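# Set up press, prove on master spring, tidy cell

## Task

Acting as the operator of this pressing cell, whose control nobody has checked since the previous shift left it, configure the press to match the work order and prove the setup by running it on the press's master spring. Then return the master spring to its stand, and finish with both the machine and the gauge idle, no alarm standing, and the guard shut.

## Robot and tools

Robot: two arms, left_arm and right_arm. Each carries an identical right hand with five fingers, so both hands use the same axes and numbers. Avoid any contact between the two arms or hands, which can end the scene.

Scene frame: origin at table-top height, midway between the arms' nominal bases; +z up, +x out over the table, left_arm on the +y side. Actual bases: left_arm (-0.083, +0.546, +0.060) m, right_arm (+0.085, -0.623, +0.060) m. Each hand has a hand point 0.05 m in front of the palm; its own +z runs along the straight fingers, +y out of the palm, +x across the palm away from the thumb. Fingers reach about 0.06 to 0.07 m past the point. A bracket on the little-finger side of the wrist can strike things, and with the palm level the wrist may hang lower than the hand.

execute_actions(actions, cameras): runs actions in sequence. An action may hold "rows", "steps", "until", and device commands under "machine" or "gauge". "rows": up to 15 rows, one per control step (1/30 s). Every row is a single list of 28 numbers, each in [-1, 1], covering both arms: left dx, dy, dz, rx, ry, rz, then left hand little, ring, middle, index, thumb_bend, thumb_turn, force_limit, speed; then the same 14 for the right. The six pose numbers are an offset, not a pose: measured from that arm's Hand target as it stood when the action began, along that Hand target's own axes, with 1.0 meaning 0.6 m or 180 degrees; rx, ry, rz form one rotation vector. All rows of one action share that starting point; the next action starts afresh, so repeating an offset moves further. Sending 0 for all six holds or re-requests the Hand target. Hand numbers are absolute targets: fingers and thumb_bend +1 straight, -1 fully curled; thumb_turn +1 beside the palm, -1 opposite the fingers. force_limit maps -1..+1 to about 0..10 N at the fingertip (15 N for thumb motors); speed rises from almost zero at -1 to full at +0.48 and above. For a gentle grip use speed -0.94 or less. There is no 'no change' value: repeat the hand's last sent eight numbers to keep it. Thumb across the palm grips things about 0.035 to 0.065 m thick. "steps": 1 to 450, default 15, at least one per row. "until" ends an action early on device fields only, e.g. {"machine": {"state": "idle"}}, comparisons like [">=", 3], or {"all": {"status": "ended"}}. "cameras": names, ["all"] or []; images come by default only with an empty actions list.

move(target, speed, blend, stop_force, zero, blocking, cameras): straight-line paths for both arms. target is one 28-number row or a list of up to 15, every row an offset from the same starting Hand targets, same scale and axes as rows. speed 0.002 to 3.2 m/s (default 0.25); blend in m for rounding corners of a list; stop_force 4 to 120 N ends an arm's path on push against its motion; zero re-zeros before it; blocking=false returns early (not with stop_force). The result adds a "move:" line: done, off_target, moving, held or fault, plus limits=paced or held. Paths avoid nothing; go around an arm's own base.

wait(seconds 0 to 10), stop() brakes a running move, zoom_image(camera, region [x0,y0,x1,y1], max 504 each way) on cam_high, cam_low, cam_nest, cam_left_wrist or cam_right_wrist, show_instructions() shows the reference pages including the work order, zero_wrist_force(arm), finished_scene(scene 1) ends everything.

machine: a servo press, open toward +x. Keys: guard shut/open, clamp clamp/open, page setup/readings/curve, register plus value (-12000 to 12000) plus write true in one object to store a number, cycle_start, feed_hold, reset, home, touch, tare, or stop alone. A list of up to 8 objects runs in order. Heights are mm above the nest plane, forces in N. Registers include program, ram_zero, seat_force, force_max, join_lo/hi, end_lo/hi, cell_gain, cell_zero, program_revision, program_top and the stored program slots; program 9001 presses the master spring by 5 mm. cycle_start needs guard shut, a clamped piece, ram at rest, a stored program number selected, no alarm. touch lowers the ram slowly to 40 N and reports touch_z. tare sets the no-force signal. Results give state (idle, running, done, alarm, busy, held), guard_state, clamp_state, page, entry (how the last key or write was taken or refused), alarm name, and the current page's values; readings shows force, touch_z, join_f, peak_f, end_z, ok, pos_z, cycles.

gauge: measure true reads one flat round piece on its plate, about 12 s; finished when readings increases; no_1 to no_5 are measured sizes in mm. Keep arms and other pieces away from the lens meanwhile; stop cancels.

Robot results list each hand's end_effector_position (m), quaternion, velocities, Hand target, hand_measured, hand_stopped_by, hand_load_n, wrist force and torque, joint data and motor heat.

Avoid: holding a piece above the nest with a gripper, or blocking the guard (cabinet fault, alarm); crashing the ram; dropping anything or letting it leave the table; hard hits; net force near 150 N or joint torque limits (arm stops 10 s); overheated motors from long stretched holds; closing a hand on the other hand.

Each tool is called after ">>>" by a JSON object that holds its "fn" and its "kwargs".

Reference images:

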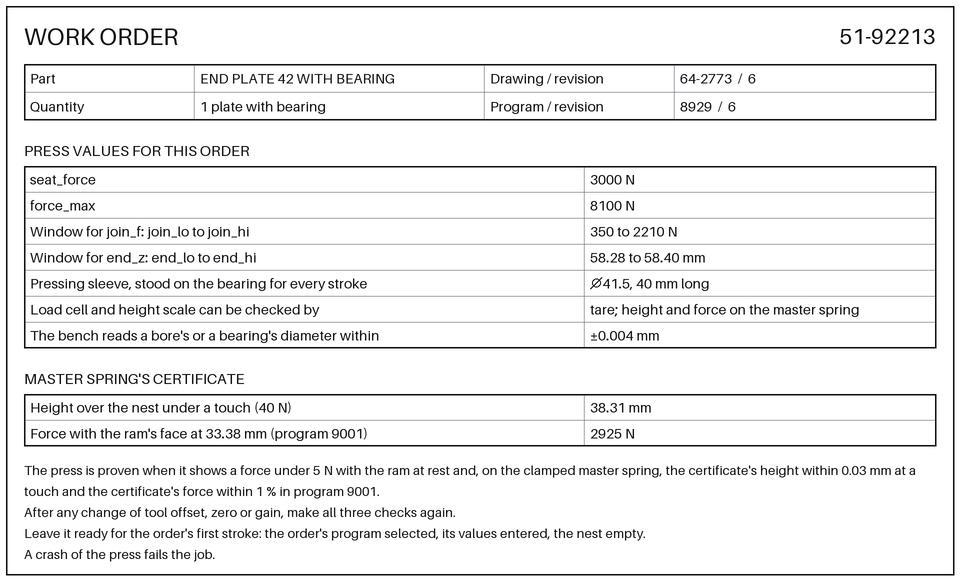

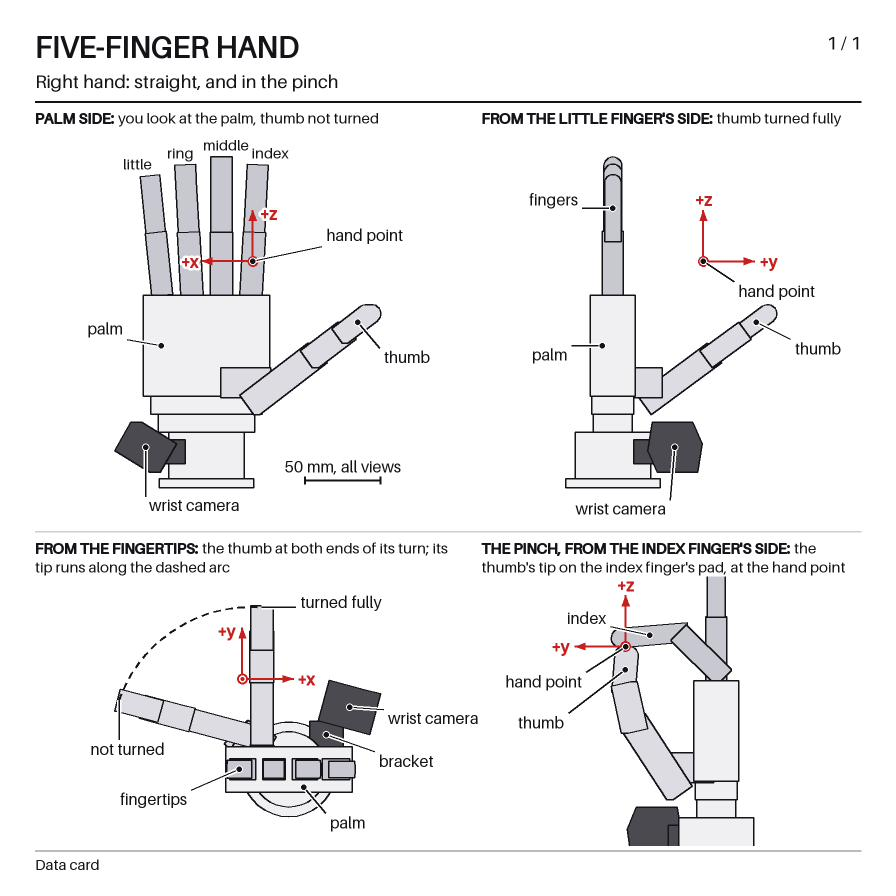

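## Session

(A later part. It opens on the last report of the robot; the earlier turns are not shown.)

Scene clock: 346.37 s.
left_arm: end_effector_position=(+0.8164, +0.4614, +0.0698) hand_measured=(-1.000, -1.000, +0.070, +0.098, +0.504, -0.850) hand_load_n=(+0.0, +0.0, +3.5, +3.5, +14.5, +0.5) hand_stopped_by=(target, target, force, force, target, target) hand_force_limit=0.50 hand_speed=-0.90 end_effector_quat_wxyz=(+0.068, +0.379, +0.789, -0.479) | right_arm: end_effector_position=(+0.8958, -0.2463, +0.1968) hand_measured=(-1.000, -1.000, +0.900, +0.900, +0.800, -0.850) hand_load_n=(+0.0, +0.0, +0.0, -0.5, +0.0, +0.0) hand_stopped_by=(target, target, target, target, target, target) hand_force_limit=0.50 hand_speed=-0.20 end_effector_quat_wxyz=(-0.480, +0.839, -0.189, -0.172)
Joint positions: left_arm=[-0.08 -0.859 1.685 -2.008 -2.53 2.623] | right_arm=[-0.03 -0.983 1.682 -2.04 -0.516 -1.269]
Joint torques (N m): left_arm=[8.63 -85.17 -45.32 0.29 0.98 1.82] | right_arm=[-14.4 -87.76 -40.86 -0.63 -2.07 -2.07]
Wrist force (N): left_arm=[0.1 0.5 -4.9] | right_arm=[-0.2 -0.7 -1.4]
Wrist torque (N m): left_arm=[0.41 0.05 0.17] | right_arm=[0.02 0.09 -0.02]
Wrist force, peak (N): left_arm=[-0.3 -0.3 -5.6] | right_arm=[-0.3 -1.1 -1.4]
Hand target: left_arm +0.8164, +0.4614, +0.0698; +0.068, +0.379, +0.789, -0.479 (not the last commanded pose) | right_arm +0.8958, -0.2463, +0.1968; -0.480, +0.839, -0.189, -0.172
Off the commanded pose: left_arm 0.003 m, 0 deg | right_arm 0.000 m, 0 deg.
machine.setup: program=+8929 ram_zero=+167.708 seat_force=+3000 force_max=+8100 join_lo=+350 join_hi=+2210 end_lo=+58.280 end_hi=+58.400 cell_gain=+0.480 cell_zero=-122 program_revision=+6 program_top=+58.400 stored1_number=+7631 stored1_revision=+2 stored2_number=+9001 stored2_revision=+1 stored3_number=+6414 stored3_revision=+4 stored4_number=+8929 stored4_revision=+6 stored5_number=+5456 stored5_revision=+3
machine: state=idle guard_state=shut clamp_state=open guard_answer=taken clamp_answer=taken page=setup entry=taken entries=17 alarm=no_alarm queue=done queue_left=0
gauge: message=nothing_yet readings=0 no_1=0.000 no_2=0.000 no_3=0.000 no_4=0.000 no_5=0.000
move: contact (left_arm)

>>> {"fn": "execute_actions", "kwargs": {"actions": [{"rows":[[0,0,0,0,0,0,-1,-1,0.3,0.3,0.52,-0.85,0.4,-0.8,0,0,0,0,0,0,-1,-1,0.9,0.9,0.8,-0.85,0.5,-0.2]],"steps":45},{"rows":[[0,0,0,0,0,0,-1,-1,0.9,0.9,0.8,-0.85,0.4,-0.2,0,0,0,0,0,0,-1,-1,0.9,0.9,0.8,-0.85,0.5,-0.2]],"steps":30}]}}

>>> {"fn": "move", "kwargs": {"target": [[0.0007,0.0118,-0.0162,0,0,0,-1,-1,0.9,0.9,0.8,-0.85,0.4,-0.2,0,0,0,0,0,0,-1,-1,0.9,0.9,0.8,-0.85,0.5,-0.2],[-0.0463,-0.0586,-0.0694,0,0,0,-1,-1,0.9,0.9,0.8,-0.85,0.4,-0.2,0,0,0,0,0,0,-1,-1,0.9,0.9,0.8,-0.85,0.5,-0.2],[0.0143,-0.1673,-0.2262,0,0,0,-1,-1,0.9,0.9,0.8,-0.85,0.4,-0.2,0,0,0,0,0,0,-1,-1,0.9,0.9,0.8,-0.85,0.5,-0.2]], "speed": [0.03,0.08,0.2], "blend": [0,0.02,0], "cameras": ["all"]}}

>>> {"fn": "zoom_image", "kwargs": {"camera": "cam_high", "region": [450, 285, 520, 355]}}

Scene clock: 349.40 s.
left_arm: end_effector_position=(+0.8164, +0.4614, +0.0699) hand_measured=(-1.000, -1.000, +0.900, +0.900, +0.800, -0.850) hand_load_n=(+0.0, +0.0, +0.0, +0.0, +0.0, +0.0) hand_stopped_by=(target, target, target, target, target, target) hand_force_limit=0.40 hand_speed=-0.20 end_effector_quat_wxyz=(+0.068, +0.379, +0.789, -0.479) | right_arm: end_effector_position=(+0.8958, -0.2463, +0.1968) hand_measured=(-1.000, -1.000, +0.900, +0.900, +0.800, -0.850) hand_load_n=(+0.0, +0.0, +0.0, -0.5, -0.5, -0.5) hand_stopped_by=(target, target, target, target, target, target) hand_force_limit=0.50 hand_speed=-0.20 end_effector_quat_wxyz=(-0.480, +0.839, -0.189, -0.172)
Joint positions: left_arm=[-0.08 -0.859 1.685 -2.008 -2.53 2.623] | right_arm=[-0.03 -0.983 1.682 -2.04 -0.516 -1.269]
Joint torques (N m): left_arm=[4.46 -72.1 -27.42 -1.71 1.13 1.73] | right_arm=[-14.05 -87.48 -40.77 -0.69 -2.2 -2.25]
Wrist force (N): left_arm=[0.8 0.8 -0.5] | right_arm=[0.0 -1.1 -1.4]
Wrist torque (N m): left_arm=[0.34 0.09 0.22] | right_arm=[-0.03 0.07 -0.02]
Wrist force, peak (N): left_arm=[-2.4 -0.6 -6.7] | right_arm=[0.0 -0.6 -1.8]
Hand target: left_arm +0.8164, +0.4614, +0.0698; +0.068, +0.379, +0.789, -0.479 | right_arm +0.8958, -0.2463, +0.1968; -0.480, +0.839, -0.189, -0.172
Off the commanded pose: left_arm 0.000 m, 0 deg | right_arm 0.000 m, 0 deg.
machine.setup: program=+8929 ram_zero=+167.708 seat_force=+3000 force_max=+8100 join_lo=+350 join_hi=+2210 end_lo=+58.280 end_hi=+58.400 cell_gain=+0.480 cell_zero=-122 program_revision=+6 program_top=+58.400 stored1_number=+7631 stored1_revision=+2 stored2_number=+9001 stored2_revision=+1 stored3_number=+6414 stored3_revision=+4 stored4_number=+8929 stored4_revision=+6 stored5_number=+5456 stored5_revision=+3
machine: state=idle guard_state=shut clamp_state=open guard_answer=taken clamp_answer=taken page=setup entry=taken entries=17 alarm=no_alarm queue=done queue_left=0
gauge: message=nothing_yet readings=0 no_1=0.000 no_2=0.000 no_3=0.000 no_4=0.000 no_5=0.000

Scene clock: 352.07 s.
left_arm: end_effector_position=(+0.7784, +0.5501, +0.2085) hand_measured=(-1.000, -1.000, +0.900, +0.900, +0.800, -0.850) hand_load_n=(+0.0, +0.0, +0.0, +0.0, +0.0, +0.0) hand_stopped_by=(target, target, target, target, target, target) hand_force_limit=0.40 hand_speed=-0.20 end_effector_quat_wxyz=(+0.068, +0.379, +0.789, -0.479) | right_arm: end_effector_position=(+0.8958, -0.2463, +0.1968) hand_measured=(-1.000, -1.000, +0.900, +0.900, +0.800, -0.850) hand_load_n=(+0.0, +0.0, +0.0, +0.0, +0.0, -0.5) hand_stopped_by=(target, target, target, target, target, target) hand_force_limit=0.50 hand_speed=-0.20 end_effector_quat_wxyz=(-0.480, +0.839, -0.189, -0.172)
Joint positions: left_arm=[0.02 -1.042 1.663 -1.681 -2.487 2.776] | right_arm=[-0.03 -0.983 1.682 -2.04 -0.516 -1.269]
Joint torques (N m): left_arm=[17.61 -80.9 -54.54 0.18 1.88 2.38] | right_arm=[-14.13 -83.83 -40.5 -0.64 -1.81 -2.35]
Wrist force (N): left_arm=[1.2 0.6 -1.1] | right_arm=[-0.1 -0.5 -1.2]
Wrist torque (N m): left_arm=[0.31 -0.01 -0.08] | right_arm=[0.05 0.07 -0.01]
Wrist force, peak (N): left_arm=[2.0 -0.4 -2.5] | right_arm=[-0.3 -0.7 -1.8]
Hand target: left_arm +0.7784, +0.5502, +0.2086; +0.068, +0.379, +0.789, -0.479 | right_arm +0.8958, -0.2463, +0.1968; -0.480, +0.839, -0.189, -0.172
Off the commanded pose: left_arm 0.000 m, 0 deg | right_arm 0.000 m, 0 deg.
machine.setup: program=+8929 ram_zero=+167.708 seat_force=+3000 force_max=+8100 join_lo=+350 join_hi=+2210 end_lo=+58.280 end_hi=+58.400 cell_gain=+0.480 cell_zero=-122 program_revision=+6 program_top=+58.400 stored1_number=+7631 stored1_revision=+2 stored2_number=+9001 stored2_revision=+1 stored3_number=+6414 stored3_revision=+4 stored4_number=+8929 stored4_revision=+6 stored5_number=+5456 stored5_revision=+3
machine: state=idle guard_state=shut clamp_state=open guard_answer=taken clamp_answer=taken page=setup entry=taken entries=17 alarm=no_alarm queue=done queue_left=0
gauge: message=nothing_yet readings=0 no_1=0.000 no_2=0.000 no_3=0.000 no_4=0.000 no_5=0.000
move: done
camera_calibration:
cam_left_wrist: T_world_to_cam=[[0.477016, 0.344634, -0.808507, -0.381403], [0.864694, -0.0193261, 0.501928, -0.761837], [0.157356, -0.938538, -0.307222, 0.566223], [0, 0, 0, 1]] pos_world=[0.751592, 0.648143, 0.247976]
cam_right_wrist: T_world_to_cam=[[-0.254061, -0.434049, -0.864323, 0.300321], [-0.781391, -0.43453, 0.447898, 0.500866], [-0.569984, 0.789168, -0.228765, 0.868579], [0, 0, 0, 1]] pos_world=[0.962748, -0.33746, 0.233938]

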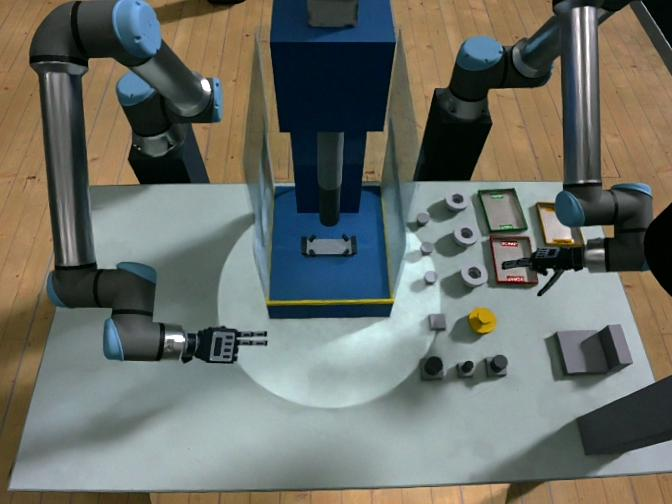

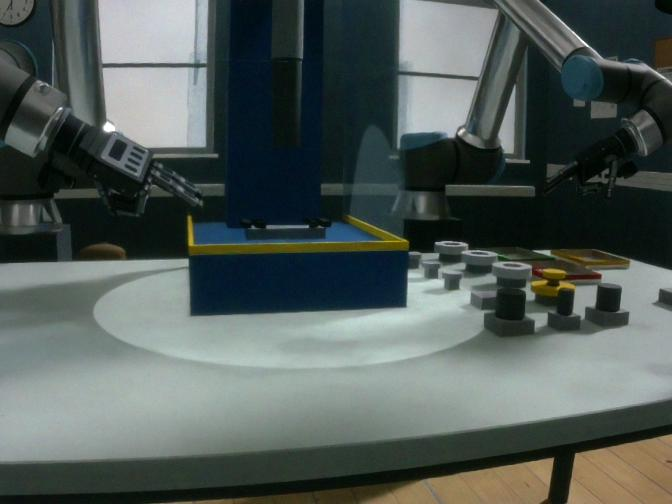

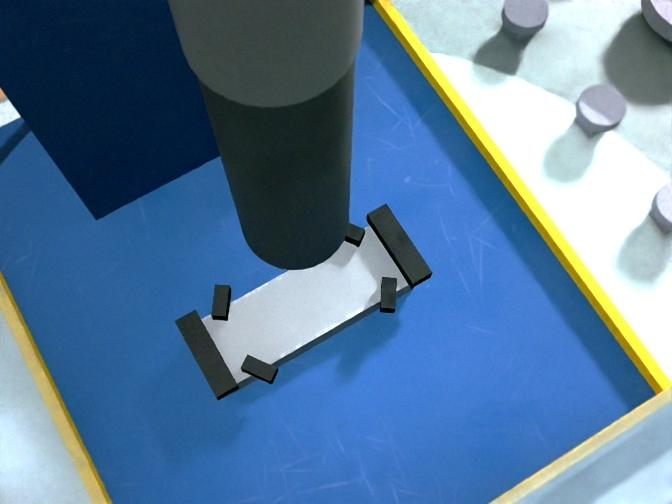

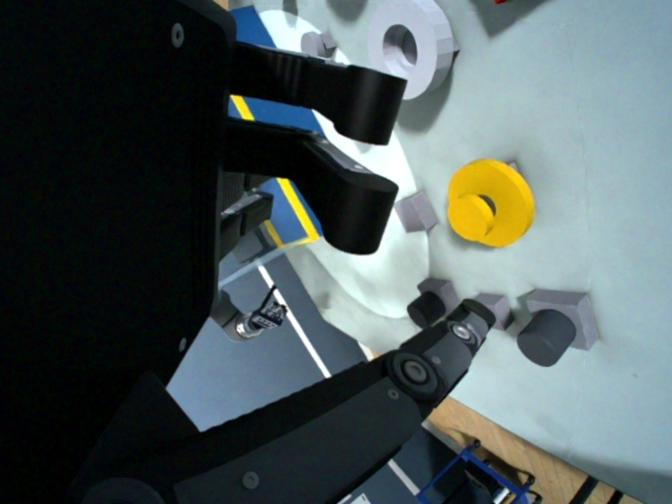

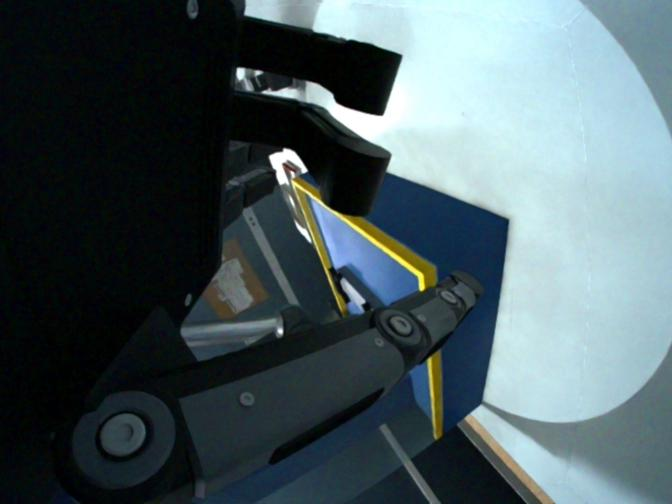

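Scaled by 7.200.

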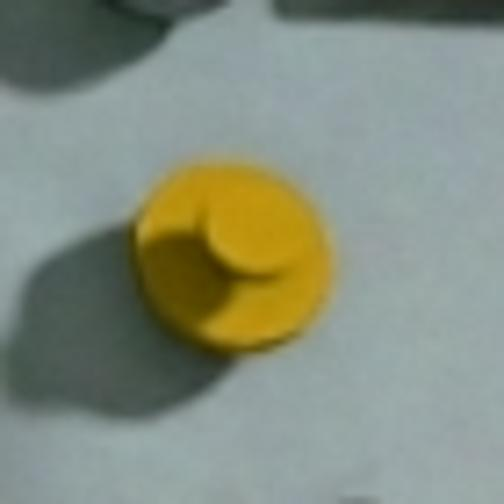

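>>> {"fn": "execute_actions", "kwargs": {"actions": [{"machine":{"page":"readings"},"steps":2}], "cameras": ["cam_low"]}}

>>> {"fn": "zoom_image", "kwargs": {"camera": "cam_low", "region": [500, 240, 600, 320]}}

Scene clock: 352.47 s.
left_arm: end_effector_position=(+0.7784, +0.5502, +0.2086) hand_measured=(-1.000, -1.000, +0.900, +0.900, +0.800, -0.850) hand_load_n=(+0.0, +0.0, +0.0, +0.0, +0.0, +0.0) hand_stopped_by=(target, target, target, target, target, target) hand_force_limit=0.40 hand_speed=-0.20 end_effector_quat_wxyz=(+0.068, +0.379, +0.789, -0.479) | right_arm: end_effector_position=(+0.8958, -0.2463, +0.1968) hand_measured=(-1.000, -1.000, +0.900, +0.900, +0.800, -0.850) hand_load_n=(-0.5, +0.0, +0.0, +0.0, +0.0, +0.0) hand_stopped_by=(target, target, target, target, target, target) hand_force_limit=0.50 hand_speed=-0.20 end_effector_quat_wxyz=(-0.480, +0.839, -0.189, -0.172)
Joint positions: left_arm=[0.02 -1.042 1.663 -1.681 -2.487 2.776] | right_arm=[-0.03 -0.983 1.682 -2.04 -0.516 -1.269]
Joint torques (N m): left_arm=[17.78 -81.06 -53.44 0.21 1.66 2.74] | right_arm=[-14.26 -83.42 -41.22 -0.77 -2.18 -2.1]
Wrist force (N): left_arm=[0.7 0.8 -1.0] | right_arm=[0.2 -0.6 -0.7]
Wrist torque (N m): left_arm=[0.32 0.08 -0.12] | right_arm=[0.00 0.01 0.01]
Wrist force, peak (N): left_arm=[1.0 0.5 -1.7] | right_arm=[-0.2 -0.7 -1.6]
Hand target: left_arm +0.7784, +0.5502, +0.2086; +0.068, +0.379, +0.789, -0.479 | right_arm +0.8958, -0.2463, +0.1968; -0.480, +0.839, -0.189, -0.172
Off the commanded pose: left_arm 0.000 m, 0 deg | right_arm 0.000 m, 0 deg.
machine.readings: force=+0 touch_z=+38.311 join_f=+2755 peak_f=+2935 end_z=+33.378 ok=+0 pos_z=+152.292 cycles=+2
machine: state=idle guard_state=shut clamp_state=open guard_answer=taken clamp_answer=taken page=readings entry=taken entries=17 alarm=no_alarm queue=done queue_left=0
gauge: message=nothing_yet readings=0 no_1=0.000 no_2=0.000 no_3=0.000 no_4=0.000 no_5=0.000
Images, in order (width x height): cam_low 672x504.

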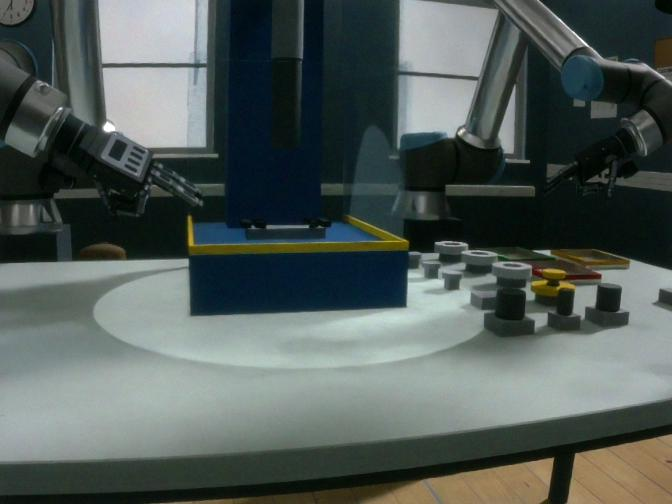

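Scaled by 5.040.

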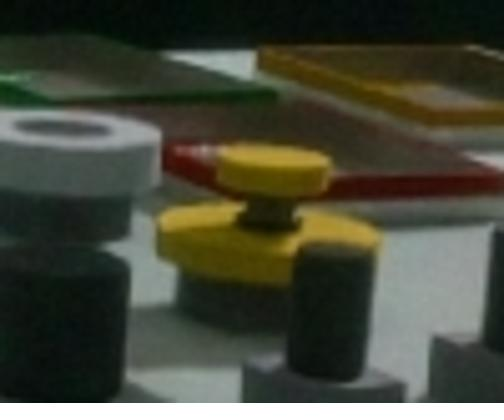

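>>> {"fn": "finished_scene", "kwargs": {}}

The scene is finished: the task was done.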